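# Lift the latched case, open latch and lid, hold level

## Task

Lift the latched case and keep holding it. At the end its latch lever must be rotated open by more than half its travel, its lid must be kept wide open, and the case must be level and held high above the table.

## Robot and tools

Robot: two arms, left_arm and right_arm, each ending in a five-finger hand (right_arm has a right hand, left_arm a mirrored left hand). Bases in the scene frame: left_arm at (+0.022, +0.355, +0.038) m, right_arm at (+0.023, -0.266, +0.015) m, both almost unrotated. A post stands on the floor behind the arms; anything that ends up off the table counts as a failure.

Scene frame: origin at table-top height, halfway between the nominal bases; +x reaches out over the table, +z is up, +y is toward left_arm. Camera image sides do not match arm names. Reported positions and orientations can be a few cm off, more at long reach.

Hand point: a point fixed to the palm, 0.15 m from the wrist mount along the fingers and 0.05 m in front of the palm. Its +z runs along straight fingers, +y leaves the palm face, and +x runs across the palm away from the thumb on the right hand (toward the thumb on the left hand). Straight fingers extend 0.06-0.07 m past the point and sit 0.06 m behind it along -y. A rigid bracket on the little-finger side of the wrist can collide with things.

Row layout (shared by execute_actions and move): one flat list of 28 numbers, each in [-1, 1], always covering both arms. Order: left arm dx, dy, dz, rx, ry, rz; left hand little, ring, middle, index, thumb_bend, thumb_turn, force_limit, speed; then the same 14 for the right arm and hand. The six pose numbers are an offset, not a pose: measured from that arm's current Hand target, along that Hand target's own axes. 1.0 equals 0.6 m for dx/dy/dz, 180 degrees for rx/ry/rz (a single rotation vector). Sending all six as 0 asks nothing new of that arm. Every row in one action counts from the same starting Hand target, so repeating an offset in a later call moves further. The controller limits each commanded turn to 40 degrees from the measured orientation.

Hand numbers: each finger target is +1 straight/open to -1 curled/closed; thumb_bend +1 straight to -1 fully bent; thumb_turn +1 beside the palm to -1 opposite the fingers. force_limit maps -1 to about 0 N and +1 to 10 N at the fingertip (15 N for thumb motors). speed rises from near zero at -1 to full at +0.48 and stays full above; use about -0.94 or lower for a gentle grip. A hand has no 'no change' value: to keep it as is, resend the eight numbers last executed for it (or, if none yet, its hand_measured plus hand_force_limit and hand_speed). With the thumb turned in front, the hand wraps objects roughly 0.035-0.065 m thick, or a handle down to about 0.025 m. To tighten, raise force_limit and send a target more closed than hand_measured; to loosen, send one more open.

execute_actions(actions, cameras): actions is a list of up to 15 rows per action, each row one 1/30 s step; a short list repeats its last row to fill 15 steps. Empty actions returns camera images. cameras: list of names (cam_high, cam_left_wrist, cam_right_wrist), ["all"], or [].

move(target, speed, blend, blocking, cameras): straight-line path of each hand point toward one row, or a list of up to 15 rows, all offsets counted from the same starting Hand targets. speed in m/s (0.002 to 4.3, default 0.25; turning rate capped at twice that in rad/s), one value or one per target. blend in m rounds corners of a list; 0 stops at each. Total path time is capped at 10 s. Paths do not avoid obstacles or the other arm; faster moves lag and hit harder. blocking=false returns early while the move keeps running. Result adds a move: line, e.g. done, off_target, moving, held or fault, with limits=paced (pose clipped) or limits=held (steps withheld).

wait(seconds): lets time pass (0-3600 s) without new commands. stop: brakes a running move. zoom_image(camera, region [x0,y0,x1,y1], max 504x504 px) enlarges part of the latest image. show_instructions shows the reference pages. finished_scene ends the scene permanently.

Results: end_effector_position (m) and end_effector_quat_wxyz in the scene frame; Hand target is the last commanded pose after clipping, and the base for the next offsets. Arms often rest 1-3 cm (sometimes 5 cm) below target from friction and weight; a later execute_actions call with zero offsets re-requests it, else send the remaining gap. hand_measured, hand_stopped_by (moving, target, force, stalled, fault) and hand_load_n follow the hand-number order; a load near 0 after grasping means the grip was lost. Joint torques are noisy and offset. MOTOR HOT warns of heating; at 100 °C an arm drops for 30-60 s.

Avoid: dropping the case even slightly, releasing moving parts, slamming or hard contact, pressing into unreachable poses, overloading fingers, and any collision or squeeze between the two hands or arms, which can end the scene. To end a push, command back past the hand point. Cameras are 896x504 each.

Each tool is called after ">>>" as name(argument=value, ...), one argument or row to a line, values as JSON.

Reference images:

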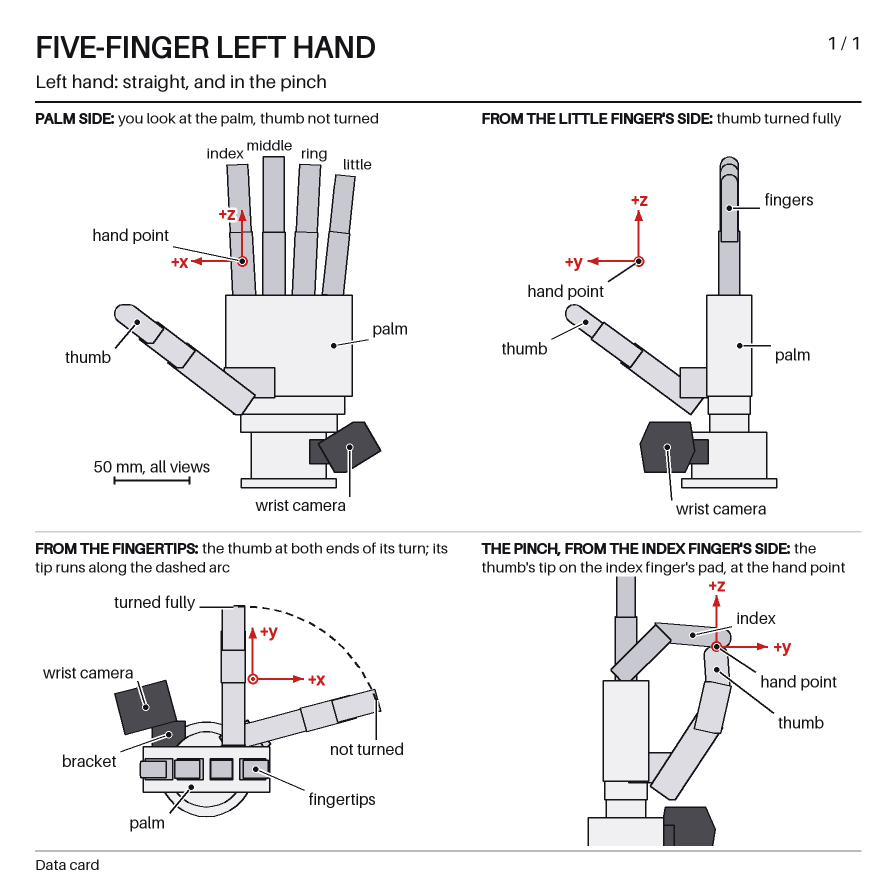

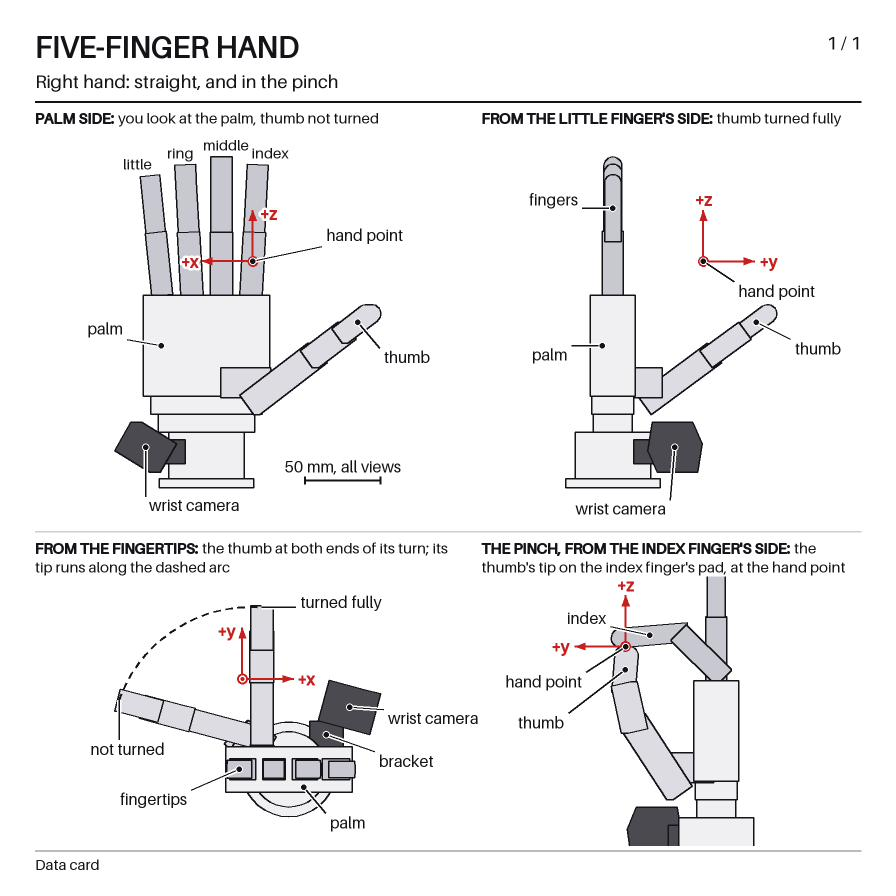

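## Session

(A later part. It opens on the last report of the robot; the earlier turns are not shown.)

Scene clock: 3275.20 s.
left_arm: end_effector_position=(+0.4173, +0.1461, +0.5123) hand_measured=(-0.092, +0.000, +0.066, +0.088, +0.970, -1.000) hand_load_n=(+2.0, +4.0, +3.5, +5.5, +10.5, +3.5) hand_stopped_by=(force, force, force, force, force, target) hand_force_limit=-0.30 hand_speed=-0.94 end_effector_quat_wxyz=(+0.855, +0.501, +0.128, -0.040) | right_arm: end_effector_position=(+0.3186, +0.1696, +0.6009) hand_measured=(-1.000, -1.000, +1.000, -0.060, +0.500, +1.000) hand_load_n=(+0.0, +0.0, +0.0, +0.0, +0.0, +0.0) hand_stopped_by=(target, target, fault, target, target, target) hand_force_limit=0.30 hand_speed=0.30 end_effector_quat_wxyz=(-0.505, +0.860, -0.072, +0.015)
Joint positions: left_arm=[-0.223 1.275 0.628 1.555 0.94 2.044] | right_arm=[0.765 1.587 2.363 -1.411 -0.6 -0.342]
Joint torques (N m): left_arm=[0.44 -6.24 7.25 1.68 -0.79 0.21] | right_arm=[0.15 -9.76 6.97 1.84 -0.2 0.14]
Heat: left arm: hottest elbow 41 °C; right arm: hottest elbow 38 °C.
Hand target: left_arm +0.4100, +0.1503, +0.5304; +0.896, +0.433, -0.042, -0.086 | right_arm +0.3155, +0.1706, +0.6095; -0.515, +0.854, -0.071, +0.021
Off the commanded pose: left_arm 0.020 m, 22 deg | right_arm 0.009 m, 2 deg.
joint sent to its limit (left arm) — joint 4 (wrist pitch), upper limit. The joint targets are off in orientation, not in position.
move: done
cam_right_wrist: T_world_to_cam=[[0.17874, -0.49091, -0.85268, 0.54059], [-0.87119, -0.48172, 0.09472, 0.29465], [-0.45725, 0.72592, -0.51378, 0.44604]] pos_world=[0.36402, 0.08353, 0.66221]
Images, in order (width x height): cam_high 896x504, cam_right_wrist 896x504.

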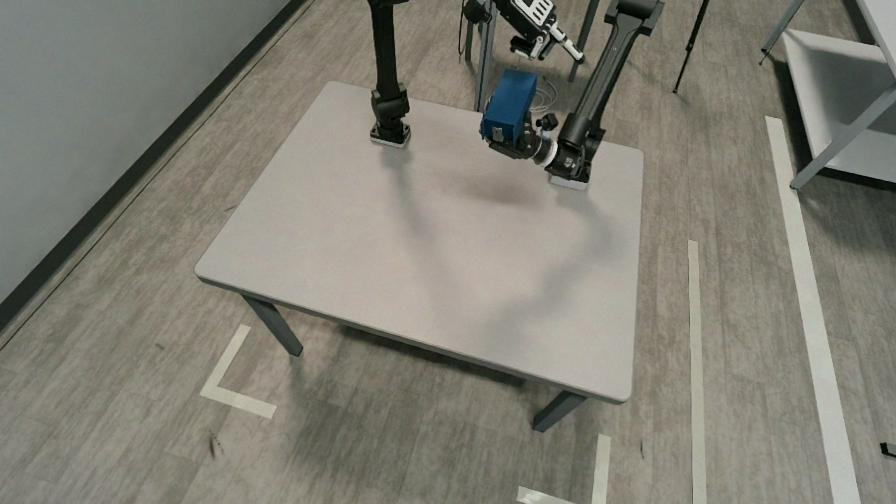

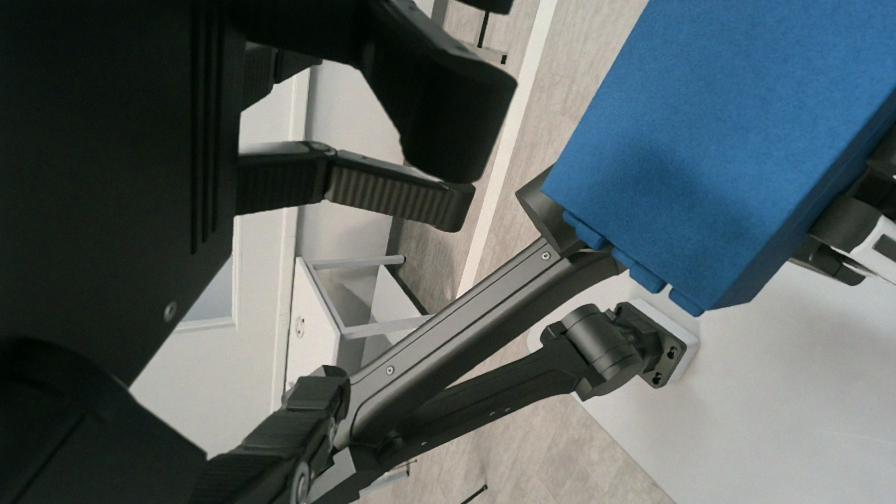

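>>> move(
  target=[
    [0,0,0,0,0,0,-0.4,-0.47,-0.32,-0.47,0.6,-1,-0.3,-0.94,0.0287,0.0548,0.0298,0,0,0,-1,-1,1,-0.06,0.5,1,0.3,0.3],
  ],
  speed=0.08,
  cameras=["cam_right_wrist","cam_high"],
)

>>> zoom_image(
  camera="cam_high",
  region=[480, 55, 550, 150],
)

Scene clock: 3282.73 s.
left_arm: end_effector_position=(+0.4173, +0.1462, +0.5123) hand_measured=(-0.092, +0.000, +0.066, +0.088, +0.970, -1.000) hand_load_n=(+2.5, +4.5, +3.5, +5.5, +10.5, +3.0) hand_stopped_by=(force, force, force, force, force, target) hand_force_limit=-0.30 hand_speed=-0.94 end_effector_quat_wxyz=(+0.855, +0.501, +0.127, -0.039) | right_arm: end_effector_position=(+0.3286, +0.1751, +0.5588) hand_measured=(-1.000, -1.000, +1.000, -0.060, +0.500, +1.000) hand_load_n=(+0.0, +0.0, -0.5, +1.0, +0.0, +0.0) hand_stopped_by=(target, target, fault, target, target, target) hand_force_limit=0.30 hand_speed=0.30 end_effector_quat_wxyz=(-0.502, +0.861, -0.076, +0.006)
Joint positions: left_arm=[-0.223 1.275 0.628 1.555 0.94 2.044] | right_arm=[0.754 1.528 2.151 -1.276 -0.618 -0.341]
Joint torques (N m): left_arm=[0.15 -6.53 7.31 1.68 -0.79 0.18] | right_arm=[-1.44 -10.58 7.91 1.74 -0.37 -0.04]
Heat: left arm: hottest elbow 41 °C; right arm: hottest elbow 38 °C.
Hand target: left_arm +0.4100, +0.1503, +0.5304; +0.896, +0.433, -0.042, -0.086 | right_arm +0.3311, +0.1688, +0.5715; -0.516, +0.854, -0.071, +0.021
Off the commanded pose: left_arm 0.020 m, 22 deg | right_arm 0.014 m, 3 deg.
joint sent to its limit (left arm) — joint 4 (wrist pitch), upper limit. The joint targets are off in orientation, not in position.
move: off_target (right_arm)
cam_right_wrist: T_world_to_cam=[[0.16206, -0.49414, -0.85415, 0.51245], [-0.86735, -0.48411, 0.1155, 0.29761], [-0.47058, 0.72213, -0.50704, 0.42618]] pos_world=[0.37564, 0.08954, 0.61942]
Images, in order (width x height): cam_high 896x504, cam_right_wrist 896x504.

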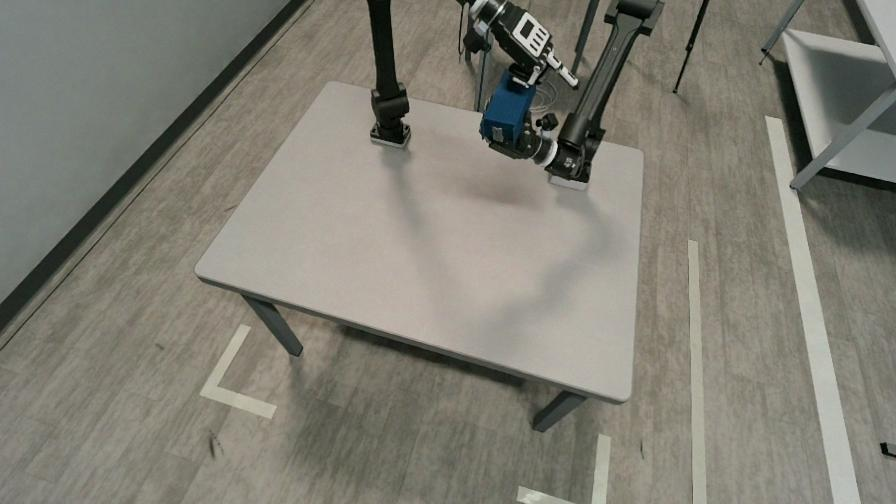

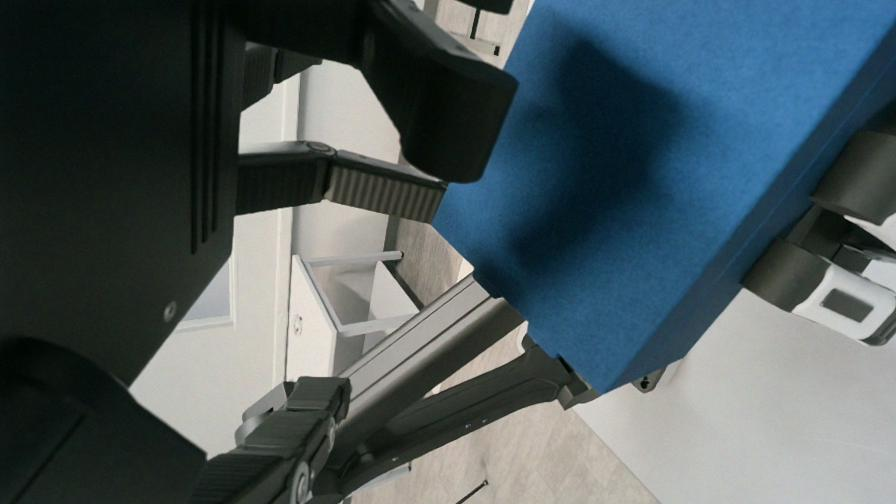

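Scaled by 5.305 from the camera's image (finer frame: 1280x720).

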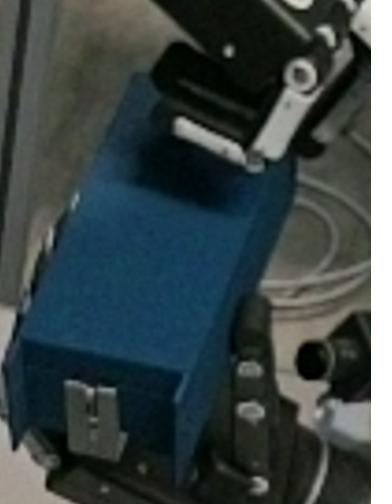

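>>> move(
  target=[
    [0,0,0,0,0,0,-0.4,-0.47,-0.32,-0.47,0.6,-1,-0.3,-0.94,0,-0.055,-0.025,0,0,0,-1,-1,1,-0.06,0.5,1,0.3,0.3],
    [0,0,0,0,0,0,-0.4,-0.47,-0.32,-0.47,0.6,-1,-0.3,-0.94,0.003,-0.03,-0.045,0,0,0,-1,-1,1,-0.06,0.5,1,0.3,0.3],
  ],
  speed=0.08,
  cameras=["cam_right_wrist"],
)

Scene clock: 3293.60 s.
left_arm: end_effector_position=(+0.4173, +0.1462, +0.5123) hand_measured=(-0.092, +0.000, +0.066, +0.088, +0.970, -1.000) hand_load_n=(+2.0, +4.0, +3.5, +6.0, +10.5, +3.0) hand_stopped_by=(force, force, force, force, force, target) hand_force_limit=-0.30 hand_speed=-0.94 end_effector_quat_wxyz=(+0.855, +0.501, +0.127, -0.039) | right_arm: end_effector_position=(+0.3304, +0.1583, +0.5925) hand_measured=(-1.000, -1.000, +1.000, -0.060, +0.500, +1.000) hand_load_n=(+0.0, +0.0, +0.0, +0.0, +0.0, +0.0) hand_stopped_by=(target, target, fault, target, target, target) hand_force_limit=0.30 hand_speed=0.30 end_effector_quat_wxyz=(-0.508, +0.858, -0.078, +0.009)
Joint positions: left_arm=[-0.223 1.275 0.628 1.555 0.94 2.044] | right_arm=[0.722 1.569 2.307 -1.388 -0.642 -0.353]
Joint torques (N m): left_arm=[0.15 -6.42 7.34 1.63 -0.79 0.17] | right_arm=[-1.14 -10.17 7.23 1.44 -0.39 -0.13]
Heat: left arm: hottest elbow 41 °C; right arm: hottest elbow 38 °C.
Hand target: left_arm +0.4100, +0.1503, +0.5304; +0.896, +0.433, -0.042, -0.086 | right_arm +0.3318, +0.1532, +0.6000; -0.516, +0.854, -0.071, +0.021
Off the commanded pose: left_arm 0.020 m, 22 deg | right_arm 0.009 m, 2 deg.
joint sent to its limit (left arm) — joint 4 (wrist pitch), upper limit. The joint targets are off in orientation, not in position.
move: done
cam_right_wrist: T_world_to_cam=[[0.16067, -0.48542, -0.85939, 0.53487], [-0.87172, -0.47816, 0.10711, 0.29261], [-0.46292, 0.73193, -0.49998, 0.44803]] pos_world=[0.37654, 0.07163, 0.65232]

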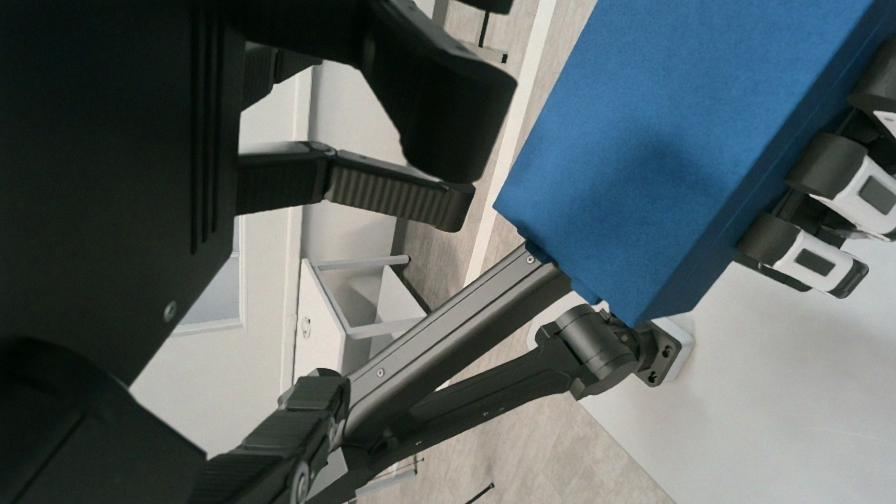

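>>> execute_actions(
  actions=[],
  cameras=["cam_high","cam_left_wrist"],
)

>>> zoom_image(
  camera="cam_high",
  region=[480, 55, 550, 150],
)

Scene clock: 3302.97 s.
left_arm: end_effector_position=(+0.4173, +0.1462, +0.5123) hand_measured=(-0.092, +0.000, +0.066, +0.088, +0.970, -1.000) hand_load_n=(+2.0, +4.0, +3.5, +5.5, +10.5, +3.5) hand_stopped_by=(force, force, force, force, force, target) hand_force_limit=-0.30 hand_speed=-0.94 end_effector_quat_wxyz=(+0.855, +0.501, +0.127, -0.039) | right_arm: end_effector_position=(+0.3304, +0.1583, +0.5925) hand_measured=(-1.000, -1.000, +1.000, -0.060, +0.500, +1.000) hand_load_n=(+0.0, +0.0, +0.0, +0.0, +0.0, -0.5) hand_stopped_by=(target, target, fault, target, target, target) hand_force_limit=0.30 hand_speed=0.30 end_effector_quat_wxyz=(-0.508, +0.858, -0.078, +0.009)
Joint positions: left_arm=[-0.223 1.275 0.628 1.555 0.94 2.044] | right_arm=[0.722 1.569 2.307 -1.388 -0.642 -0.353]
Joint velocities: within noise
Joint torques (N m): left_arm=[0.21 -6.42 7.21 1.65 -0.8 0.15] | right_arm=[-1.03 -10.05 7.09 1.46 -0.4 -0.11]
Heat: left arm: hottest elbow 41 °C; right arm: hottest elbow 38 °C.
Hand target: left_arm +0.4100, +0.1503, +0.5304; +0.896, +0.433, -0.042, -0.086 | right_arm +0.3318, +0.1532, +0.6000; -0.516, +0.854, -0.071, +0.021
Off the commanded pose: left_arm 0.020 m, 22 deg | right_arm 0.009 m, 2 deg.
camera_calibration:
cam_left_wrist: T_world_to_cam=[[-0.00114, -0.46643, -0.88456, 0.51364], [0.72651, 0.60744, -0.32124, -0.23048], [0.68715, -0.643, 0.33818, -0.25327]] pos_world=[0.34207, 0.21673, 0.46596]
Images, in order (width x height): cam_high 896x504, cam_left_wrist 896x504.

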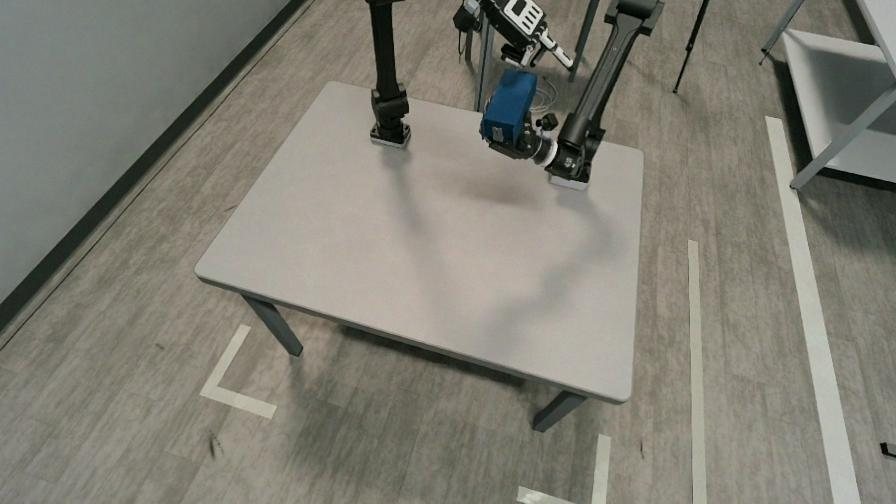

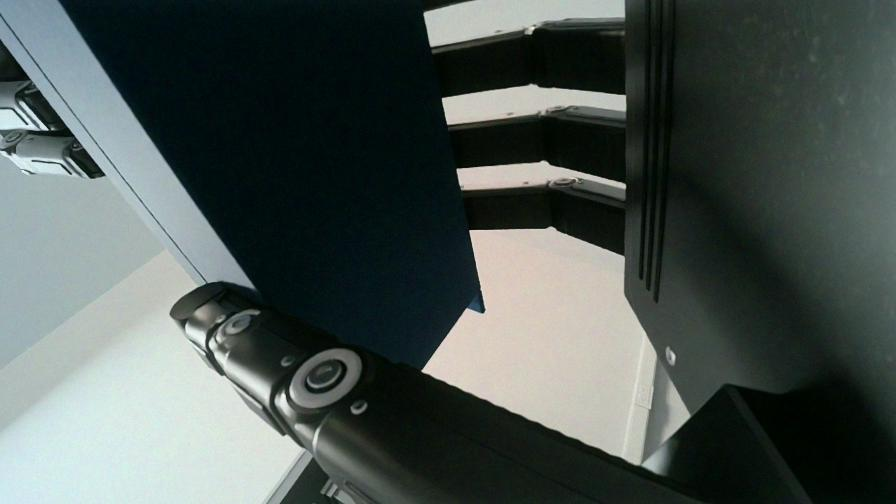

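Scaled by 5.305 from the camera's image (finer frame: 1280x720).

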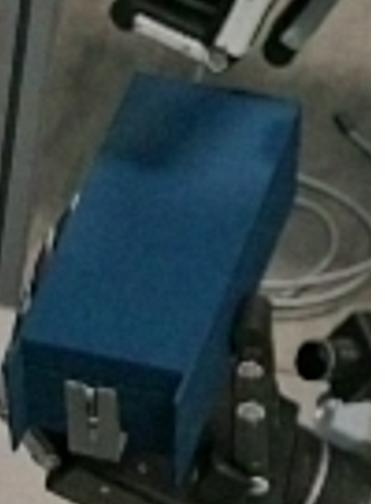

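>>> move(
  target=[
    [0,0,0,0,0,0,-0.4,-0.47,-0.32,-0.47,0.6,-1,-0.3,-0.94,0.0023,0.0473,0.0348,0,0,0,-1,-1,1,-0.06,0.5,1,0.3,0.3],
  ],
  speed=0.08,
  cameras=["cam_right_wrist","cam_high"],
)

>>> zoom_image(
  camera="cam_high",
  region=[480, 55, 550, 150],
)

Scene clock: 3314.30 s.
left_arm: end_effector_position=(+0.4168, +0.1459, +0.5123) hand_measured=(-0.092, +0.000, +0.066, +0.088, +0.970, -1.000) hand_load_n=(+3.0, +4.0, +3.5, +5.0, +10.0, +3.5) hand_stopped_by=(force, force, force, force, force, target) hand_force_limit=-0.30 hand_speed=-0.94 end_effector_quat_wxyz=(+0.855, +0.502, +0.126, -0.038) | right_arm: end_effector_position=(+0.3288, +0.1568, +0.5673) hand_measured=(-1.000, -1.000, +1.000, -0.060, +0.500, +1.000) hand_load_n=(+0.0, +0.0, +0.0, +0.0, +0.0, +0.0) hand_stopped_by=(target, target, fault, target, target, target) hand_force_limit=0.30 hand_speed=0.30 end_effector_quat_wxyz=(-0.514, +0.854, -0.074, +0.015)
Joint positions: left_arm=[-0.223 1.275 0.628 1.555 0.942 2.049] | right_arm=[0.722 1.483 2.111 -1.256 -0.642 -0.353]
Joint torques (N m): left_arm=[0.03 -6.36 7.32 1.63 -0.83 0.12] | right_arm=[-0.38 -8.59 7.13 1.54 -0.13 -0.06]
Heat: left arm: hottest elbow 41 °C; right arm: hottest elbow 38 °C.
Hand target: left_arm +0.4100, +0.1503, +0.5304; +0.896, +0.433, -0.042, -0.086 | right_arm +0.3326, +0.1582, +0.5652; -0.516, +0.854, -0.071, +0.021
Off the commanded pose: left_arm 0.020 m, 22 deg | right_arm 0.005 m, 1 deg.
joint sent to its limit (left arm) — joint 4 (wrist pitch), upper limit. The joint targets are off in orientation, not in position.
move: done
cam_right_wrist: T_world_to_cam=[[0.17532, -0.47322, -0.86332, 0.50822], [-0.87325, -0.4797, 0.08561, 0.30614], [-0.45464, 0.73888, -0.49734, 0.43043]] pos_world=[0.37392, 0.06932, 0.62662]
Images, in order (width x height): cam_high 896x504, cam_right_wrist 896x504.

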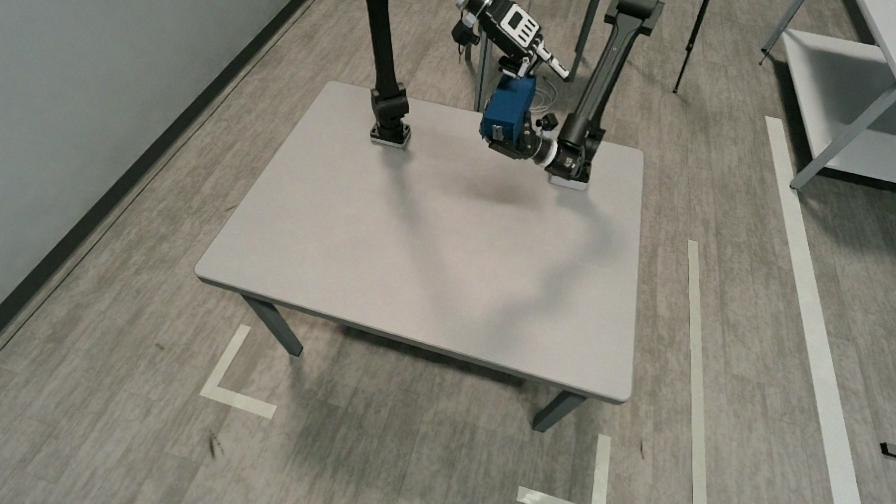

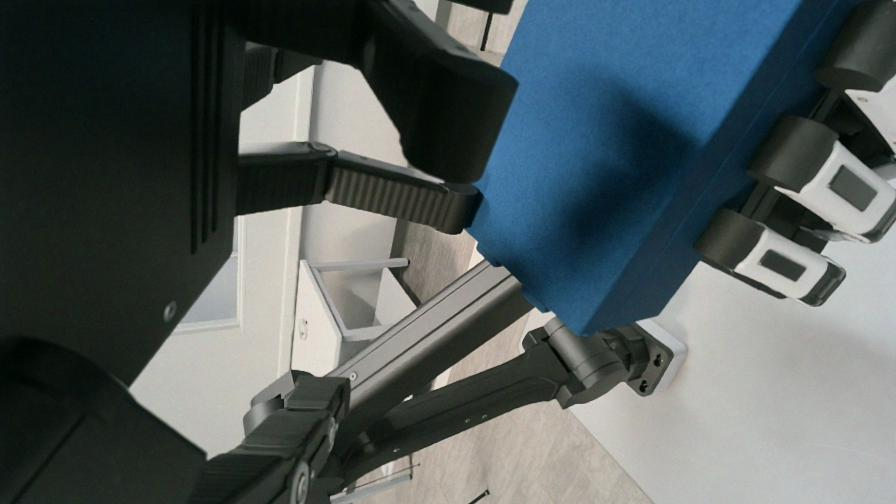

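Scaled by 5.305 from the camera's image (finer frame: 1280x720).

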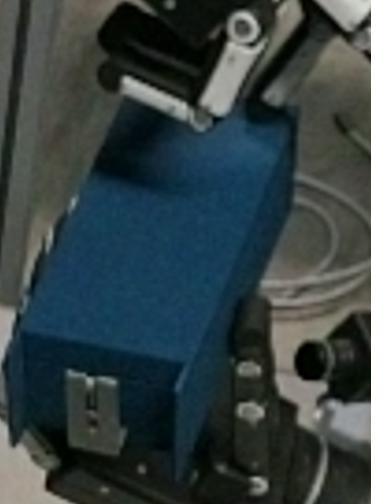

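>>> move(
  target=[
    [0,0,0,0,0,0,-0.4,-0.47,-0.32,-0.47,0.6,-1,-0.3,-0.94,0,0.0205,0.0109,0,0,0,-1,-1,1,-0.06,0.5,1,0.3,0.3],
  ],
  speed=0.05,
  cameras=["cam_high"],
)

>>> zoom_image(
  camera="cam_high",
  region=[480, 55, 550, 150],
)

Scene clock: 3317.90 s.
left_arm: end_effector_position=(+0.4164, +0.1455, +0.5121) hand_measured=(-0.092, +0.000, +0.066, +0.088, +0.970, -1.000) hand_load_n=(+3.5, +4.0, +3.0, +4.0, +10.0, +5.5) hand_stopped_by=(force, force, force, force, force, target) hand_force_limit=-0.30 hand_speed=-0.94 end_effector_quat_wxyz=(+0.854, +0.504, +0.125, -0.038) | right_arm: end_effector_position=(+0.3268, +0.1554, +0.5611) hand_measured=(-1.000, -1.000, +1.000, -0.060, +0.500, +1.000) hand_load_n=(+0.0, +0.5, +0.0, +0.0, +0.0, +0.0) hand_stopped_by=(target, target, fault, target, target, target) hand_force_limit=0.30 hand_speed=0.30 end_effector_quat_wxyz=(-0.521, +0.851, -0.070, +0.021)
Joint positions: left_arm=[-0.223 1.275 0.628 1.555 0.945 2.051] | right_arm=[0.722 1.448 2.044 -1.203 -0.643 -0.353]
Joint torques (N m): left_arm=[0.5 -6.65 7.34 1.69 -0.95 0.11] | right_arm=[-0.26 -7.77 6.64 1.33 -0.03 -0.07]
Heat: left arm: hottest elbow 41 °C; right arm: hottest elbow 38 °C.
Hand target: left_arm +0.4100, +0.1503, +0.5304; +0.896, +0.433, -0.042, -0.086 | right_arm +0.3321, +0.1583, +0.5512; -0.515, +0.854, -0.071, +0.021
Off the commanded pose: left_arm 0.020 m, 22 deg | right_arm 0.012 m, 1 deg.
joint sent to its limit (left arm) — joint 4 (wrist pitch), upper limit. The joint targets are off in orientation, not in position.
move: off_target (right_arm)

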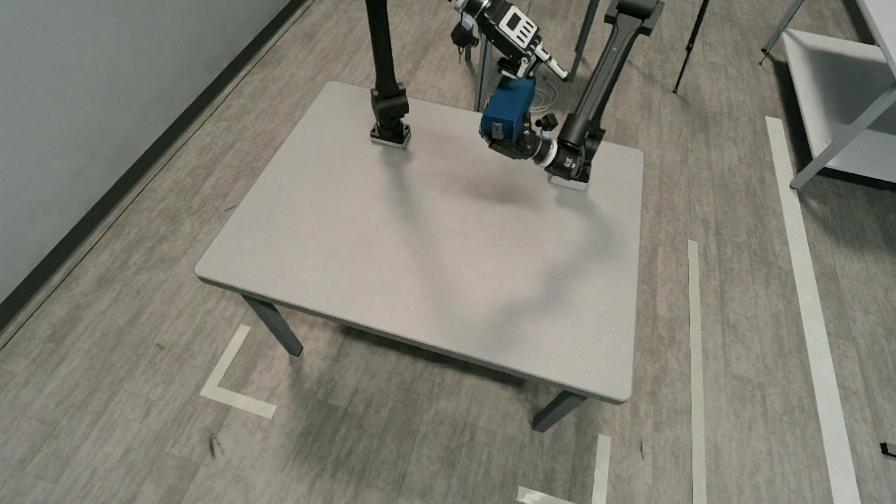

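Scaled by 5.305 from the camera's image (finer frame: 1280x720).

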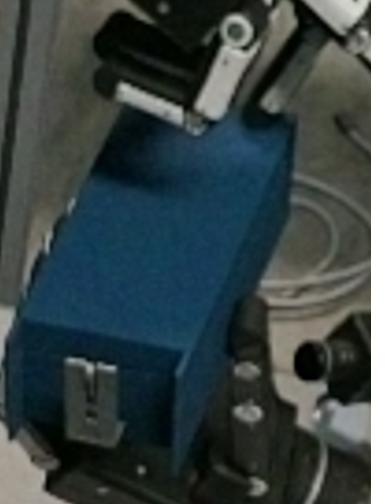

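>>> move(
  target=[
    [0,0,0,0,0,0,-0.4,-0.47,-0.32,-0.47,0.6,-1,-0.3,-0.94,0,0.0205,0.0109,0,0,0,-1,-1,1,-0.06,0.5,1,0.3,0.3],
  ],
  speed=0.05,
  cameras=["cam_high"],
)

>>> zoom_image(
  camera="cam_high",
  region=[480, 55, 550, 150],
)

Scene clock: 3321.77 s.
left_arm: end_effector_position=(+0.4160, +0.1449, +0.5117) hand_measured=(-0.092, +0.000, +0.066, +0.088, +0.970, -1.000) hand_load_n=(+4.5, +4.0, +2.5, +3.5, +10.0, +6.5) hand_stopped_by=(force, force, force, force, force, target) hand_force_limit=-0.30 hand_speed=-0.94 end_effector_quat_wxyz=(+0.853, +0.505, +0.124, -0.038) | right_arm: end_effector_position=(+0.3246, +0.1545, +0.5542) hand_measured=(-1.000, -1.000, +1.000, -0.060, +0.500, +1.000) hand_load_n=(+0.0, +0.0, +0.0, +1.0, +0.0, +0.0) hand_stopped_by=(target, target, fault, target, target, target) hand_force_limit=0.30 hand_speed=0.30 end_effector_quat_wxyz=(-0.527, +0.847, -0.065, +0.024)
Joint positions: left_arm=[-0.223 1.275 0.628 1.555 0.949 2.051] | right_arm=[0.722 1.417 1.981 -1.153 -0.648 -0.353]
Joint torques (N m): left_arm=[0.26 -6.59 7.31 1.76 -1.07 0.13] | right_arm=[-0.26 -6.95 6.46 1.16 0.23 -0.06]
Heat: left arm: hottest elbow 41 °C; right arm: hottest elbow 38 °C.
Hand target: left_arm +0.4100, +0.1503, +0.5304; +0.896, +0.433, -0.042, -0.086 | right_arm +0.3316, +0.1584, +0.5373; -0.515, +0.854, -0.071, +0.021
Off the commanded pose: left_arm 0.020 m, 22 deg | right_arm 0.019 m, 2 deg.
joint sent to its limit (left arm) — joint 4 (wrist pitch), upper limit. The joint targets are off in orientation, not in position.
move: off_target (right_arm)

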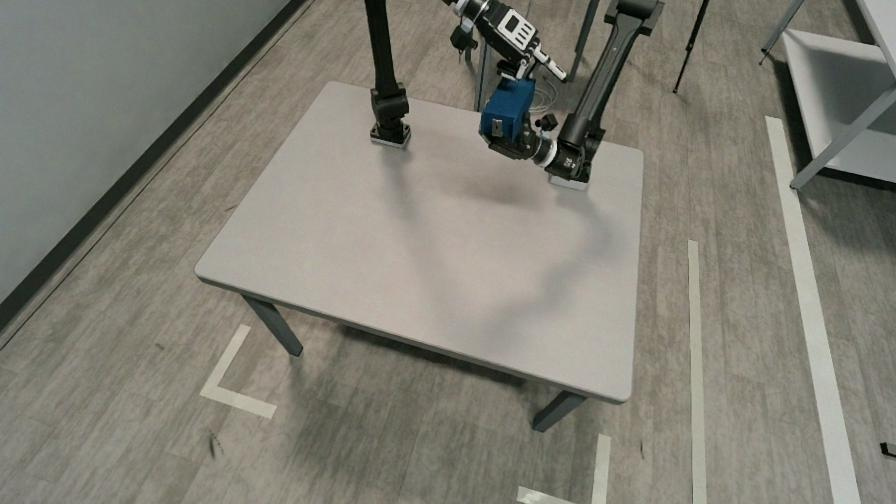

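Scaled by 5.305 from the camera's image (finer frame: 1280x720).

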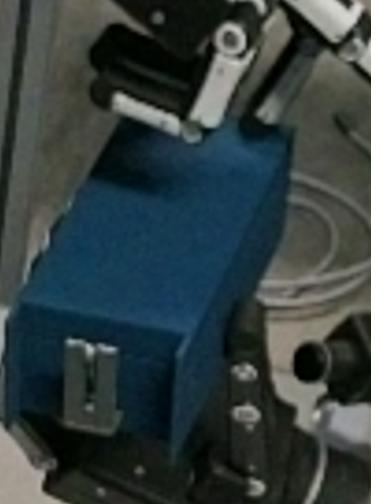

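>>> move(
  target=[
    [0,0,0,0,0,0,-0.4,-0.47,-0.32,-0.47,0.6,-1,-0.3,-0.94,0.01,0.0103,0.0055,0,0,0,-1,-1,1,-0.06,0.5,1,0.3,0.3],
    [0,0,0,0,0,0,-0.4,-0.47,-0.32,-0.47,0.6,-1,-0.3,-0.94,0.01,-0.09,-0.05,0,0,0,-1,-1,1,-0.06,0.5,1,0.3,0.3],
  ],
  speed=0.06,
  cameras=["cam_high","cam_left_wrist"],
)

>>> zoom_image(
  camera="cam_high",
  region=[480, 55, 550, 150],
)

Scene clock: 3338.40 s.
left_arm: end_effector_position=(+0.4172, +0.1459, +0.5120) hand_measured=(-0.092, +0.000, +0.066, +0.088, +0.970, -1.000) hand_load_n=(+3.0, +4.0, +3.5, +1.5, +9.5, +6.5) hand_stopped_by=(force, force, force, force, force, target) hand_force_limit=-0.30 hand_speed=-0.94 end_effector_quat_wxyz=(+0.855, +0.502, +0.126, -0.038) | right_arm: end_effector_position=(+0.3342, +0.1603, +0.5886) hand_measured=(-1.000, -1.000, +1.000, -0.060, +0.500, +1.000) hand_load_n=(+0.0, +0.5, +0.0, +0.0, +0.0, +0.0) hand_stopped_by=(target, target, fault, target, target, target) hand_force_limit=0.30 hand_speed=0.30 end_effector_quat_wxyz=(-0.511, +0.856, -0.075, +0.009)
Joint positions: left_arm=[-0.223 1.275 0.628 1.553 0.941 2.051] | right_arm=[0.718 1.565 2.285 -1.364 -0.649 -0.356]
Joint torques (N m): left_arm=[0.32 -6.53 7.38 1.7 -0.78 0.12] | right_arm=[-1.26 -8.41 10.54 0.59 -0.33 -0.11]
Heat: left arm: hottest elbow 41 °C; right arm: hottest elbow 38 °C.
Hand target: left_arm +0.4100, +0.1503, +0.5304; +0.896, +0.433, -0.042, -0.086 | right_arm +0.3396, +0.1561, +0.5987; -0.515, +0.854, -0.071, +0.021
Off the commanded pose: left_arm 0.020 m, 22 deg | right_arm 0.012 m, 2 deg.
joint sent to its limit (left arm) — joint 4 (wrist pitch), upper limit. The joint targets are off in orientation, not in position.
move: off_target (right_arm)
cam_left_wrist: T_world_to_cam=[[0.003, -0.46409, -0.88578, 0.51185], [0.72656, 0.60963, -0.31695, -0.23292], [0.68709, -0.64263, 0.33902, -0.25365]] pos_world=[0.34198, 0.21654, 0.46556]

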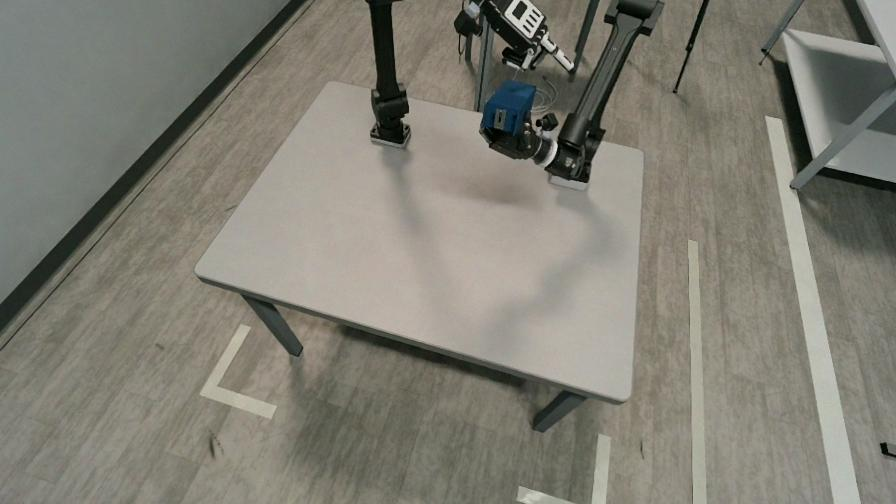

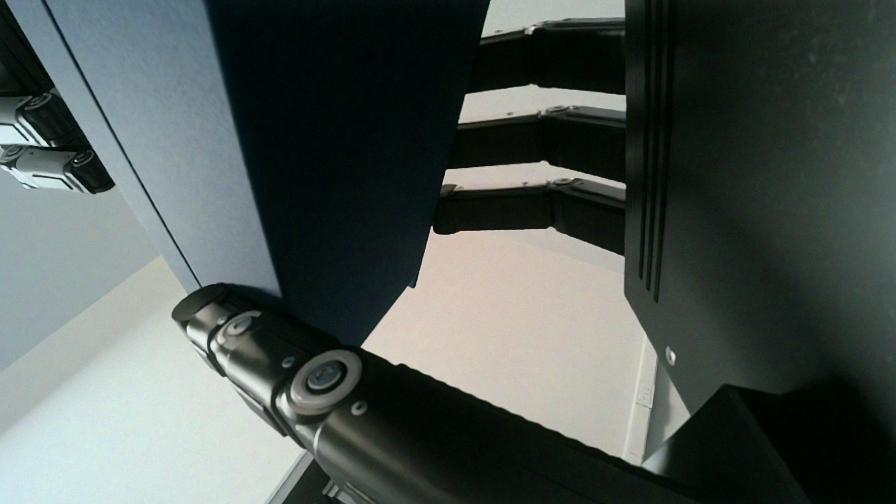

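Scaled by 5.305 from the camera's image (finer frame: 1280x720).

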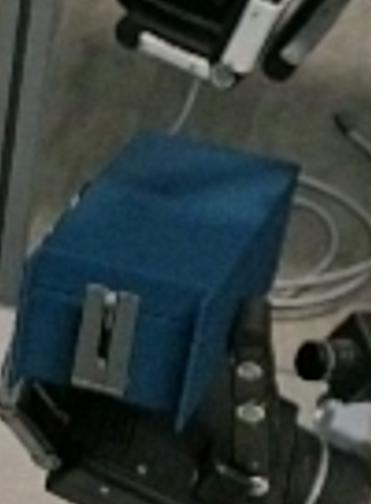

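>>> move(
  target=[
    [0,0,0,0,0,0,-0.4,-0.47,-0.32,-0.47,0.6,-1,-0.3,-0.94,0.16,-0.019,0.014,0,0,0,-1,-1,1,-0.06,0.5,1,0.3,0.3],
  ],
  speed=0.08,
  cameras=["cam_high","cam_right_wrist"],
)

>>> zoom_image(
  camera="cam_high",
  region=[480, 55, 550, 150],
)

Scene clock: 3351.93 s.
left_arm: end_effector_position=(+0.4172, +0.1459, +0.5120) hand_measured=(-0.092, +0.000, +0.066, +0.088, +0.970, -1.000) hand_load_n=(+3.0, +4.0, +3.5, +2.0, +9.5, +6.5) hand_stopped_by=(force, force, force, force, force, target) hand_force_limit=-0.30 hand_speed=-0.94 end_effector_quat_wxyz=(+0.855, +0.502, +0.126, -0.038) | right_arm: end_effector_position=(+0.4356, +0.1601, +0.5940) hand_measured=(-1.000, -1.000, +1.000, -0.060, +0.500, +1.000) hand_load_n=(+0.0, +0.0, +0.0, +0.0, +0.0, -0.5) hand_stopped_by=(target, target, fault, target, target, target) hand_force_limit=0.30 hand_speed=0.30 end_effector_quat_wxyz=(-0.522, +0.849, -0.080, +0.017)
Joint positions: left_arm=[-0.223 1.275 0.628 1.553 0.941 2.051] | right_arm=[0.588 1.956 2.897 -1.611 -0.747 -0.433]
Joint torques (N m): left_arm=[0.21 -6.59 7.32 1.65 -0.78 0.11] | right_arm=[-1.08 -12.45 8.59 0.53 -0.46 -0.12]
Heat: left arm: hottest elbow 41 °C; right arm: hottest elbow 39 °C.
Hand target: left_arm +0.4100, +0.1503, +0.5304; +0.896, +0.433, -0.042, -0.086 | right_arm +0.4367, +0.1549, +0.6013; -0.515, +0.854, -0.071, +0.021
Off the commanded pose: left_arm 0.020 m, 22 deg | right_arm 0.009 m, 1 deg.
elbow stopped short (right arm): the move would have taken joint 3 (elbow) straighter than the controller allows.
joint sent to its limit (left arm) — joint 4 (wrist pitch), upper limit. The joint targets are off in orientation, not in position.
move: done
cam_right_wrist: T_world_to_cam=[[0.1684, -0.45989, -0.87186, 0.52017], [-0.8792, -0.47001, 0.0781, 0.40425], [-0.4457, 0.75339, -0.48349, 0.47546]] pos_world=[0.47973, 0.07101, 0.65182]

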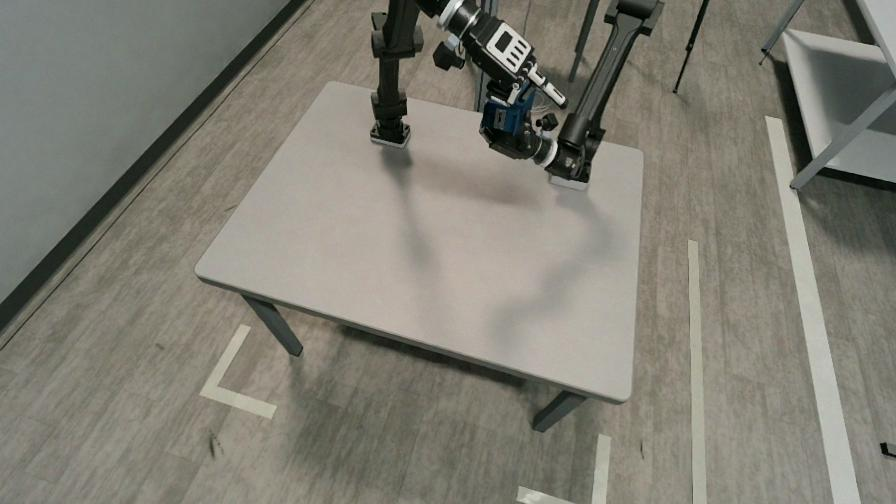

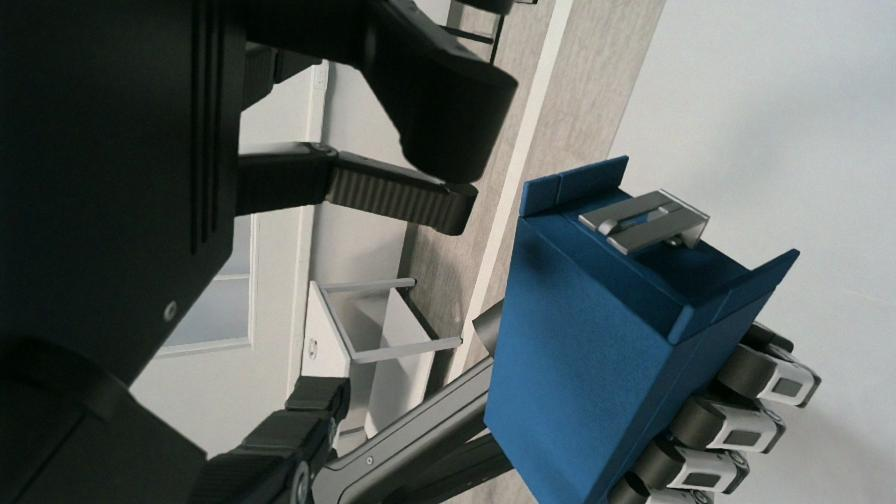

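Scaled by 5.305 from the camera's image (finer frame: 1280x720).

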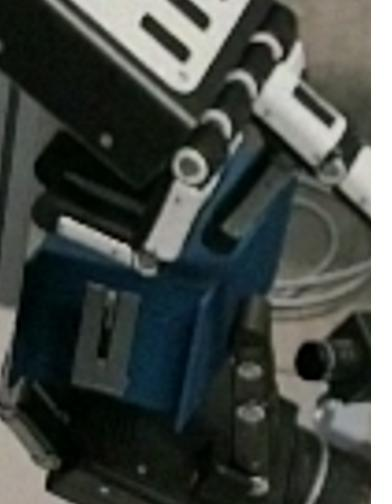

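>>> move(
  target=[
    [0,0,0,0,0,0,-0.4,-0.47,-0.32,-0.47,0.6,-1,-0.3,-0.94,-0.0322,0.0292,0.0102,0,0,0,-1,-1,1,-0.06,0.5,1,0.3,0.3],
  ],
  speed=0.06,
  cameras=["cam_right_wrist"],
)

Scene clock: 3370.70 s.
left_arm: end_effector_position=(+0.4171, +0.1459, +0.5117) hand_measured=(-0.092, +0.000, +0.066, +0.088, +0.970, -1.000) hand_load_n=(+3.5, +4.0, +3.5, +2.0, +10.0, +6.0) hand_stopped_by=(force, force, force, force, force, target) hand_force_limit=-0.30 hand_speed=-0.94 end_effector_quat_wxyz=(+0.854, +0.503, +0.127, -0.038) | right_arm: end_effector_position=(+0.4212, +0.1501, +0.5757) hand_measured=(-1.000, -1.000, +1.000, -0.060, +0.500, +1.000) hand_load_n=(+0.0, +0.0, +0.0, +0.0, +0.0, -0.5) hand_stopped_by=(target, target, fault, target, target, target) hand_force_limit=0.30 hand_speed=0.30 end_effector_quat_wxyz=(-0.507, +0.858, -0.079, +0.015)
Joint positions: left_arm=[-0.223 1.275 0.627 1.553 0.942 2.051] | right_arm=[0.593 1.78 2.555 -1.485 -0.731 -0.46]
Joint torques (N m): left_arm=[0.26 -6.42 7.38 1.7 -0.8 0.11] | right_arm=[0.62 -12.57 6.95 1.73 -0.37 0.07]
Heat: left arm: hottest elbow 41 °C; right arm: hottest elbow 39 °C.
Hand target: left_arm +0.4100, +0.1503, +0.5302; +0.896, +0.433, -0.042, -0.086 | right_arm +0.4165, +0.1551, +0.5836; -0.515, +0.854, -0.071, +0.021
Off the commanded pose: left_arm 0.020 m, 22 deg | right_arm 0.010 m, 2 deg.
joint sent to its limit (left arm) — joint 4 (wrist pitch), upper limit. The joint targets are off in orientation, not in position.
move: done
cam_right_wrist: T_world_to_cam=[[0.1665, -0.48862, -0.85646, 0.49823], [-0.87599, -0.47205, 0.09902, 0.37523], [-0.45268, 0.73377, -0.50663, 0.48685]] pos_world=[0.46613, 0.06334, 0.63621]

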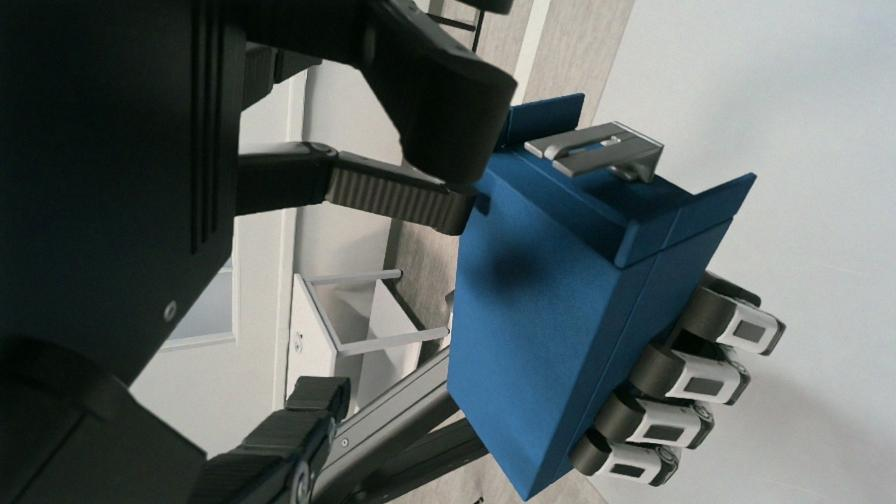

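>>> move(
  target=[
    [0,0,0,0,0,0,-0.4,-0.47,-0.32,-0.47,0.6,-1,-0.3,-0.94,0,0.0147,0.0078,0,0,0,-1,-1,1,-0.06,0.5,1,0.3,0.3],
  ],
  speed=0.04,
  cameras=["cam_right_wrist","cam_left_wrist"],
)

Scene clock: 3374.90 s.
left_arm: end_effector_position=(+0.4173, +0.1459, +0.5116) hand_measured=(-0.092, +0.000, +0.066, +0.088, +0.970, -1.000) hand_load_n=(+3.5, +4.0, +3.5, +2.0, +10.0, +6.5) hand_stopped_by=(force, force, force, force, force, target) hand_force_limit=-0.30 hand_speed=-0.94 end_effector_quat_wxyz=(+0.854, +0.502, +0.127, -0.039) | right_arm: end_effector_position=(+0.4201, +0.1498, +0.5691) hand_measured=(-1.000, -1.000, +1.000, -0.060, +0.500, +1.000) hand_load_n=(+0.0, +0.0, +0.0, -0.5, +0.0, -0.5) hand_stopped_by=(target, target, fault, target, target, target) hand_force_limit=0.30 hand_speed=0.30 end_effector_quat_wxyz=(-0.510, +0.857, -0.076, +0.018)
Joint positions: left_arm=[-0.223 1.275 0.627 1.553 0.941 2.048] | right_arm=[0.594 1.737 2.462 -1.426 -0.732 -0.46]
Joint torques (N m): left_arm=[0.26 -6.59 7.28 1.74 -0.79 0.12] | right_arm=[0.73 -12.16 6.89 1.65 -0.31 0.08]
Heat: left arm: hottest elbow 41 °C; right arm: hottest elbow 39 °C.
Hand target: left_arm +0.4101, +0.1503, +0.5302; +0.896, +0.433, -0.041, -0.086 | right_arm +0.4162, +0.1551, +0.5737; -0.515, +0.854, -0.071, +0.021
Off the commanded pose: left_arm 0.020 m, 22 deg | right_arm 0.008 m, 1 deg.
joint sent to its limit (left arm) — joint 4 (wrist pitch), upper limit. The joint targets are off in orientation, not in position.
move: done
cam_left_wrist: T_world_to_cam=[[0.00014, -0.46427, -0.8857, 0.51264], [0.72632, 0.60884, -0.31903, -0.23183], [0.68736, -0.64325, 0.33729, -0.2528]] pos_world=[0.34207, 0.21654, 0.46535]
cam_right_wrist: T_world_to_cam=[[0.17354, -0.48363, -0.8579, 0.48972], [-0.87625, -0.47344, 0.08965, 0.38034], [-0.44952, 0.73618, -0.50594, 0.48124]] pos_world=[0.46462, 0.06263, 0.62951]
Images, in order (width x height): cam_left_wrist 896x504, cam_right_wrist 896x504.

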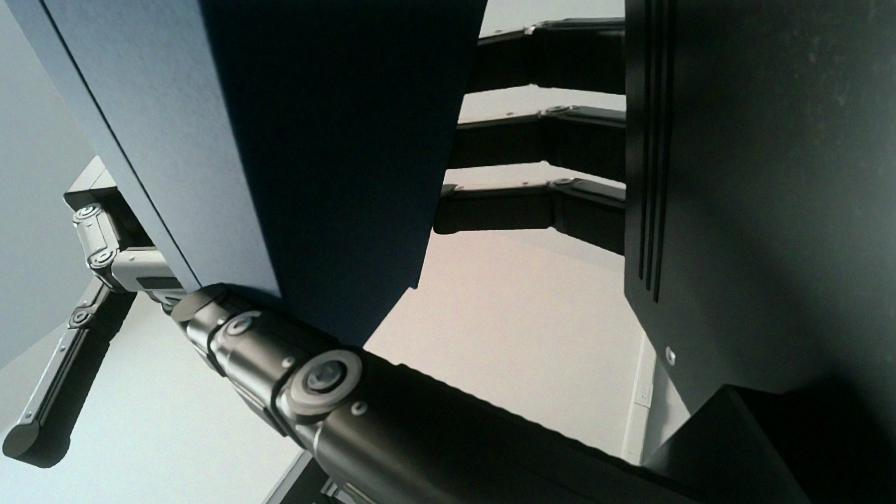

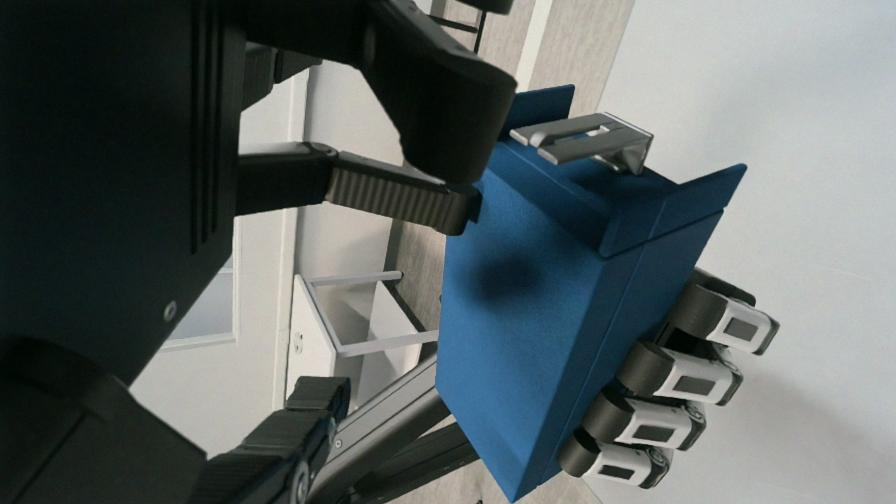

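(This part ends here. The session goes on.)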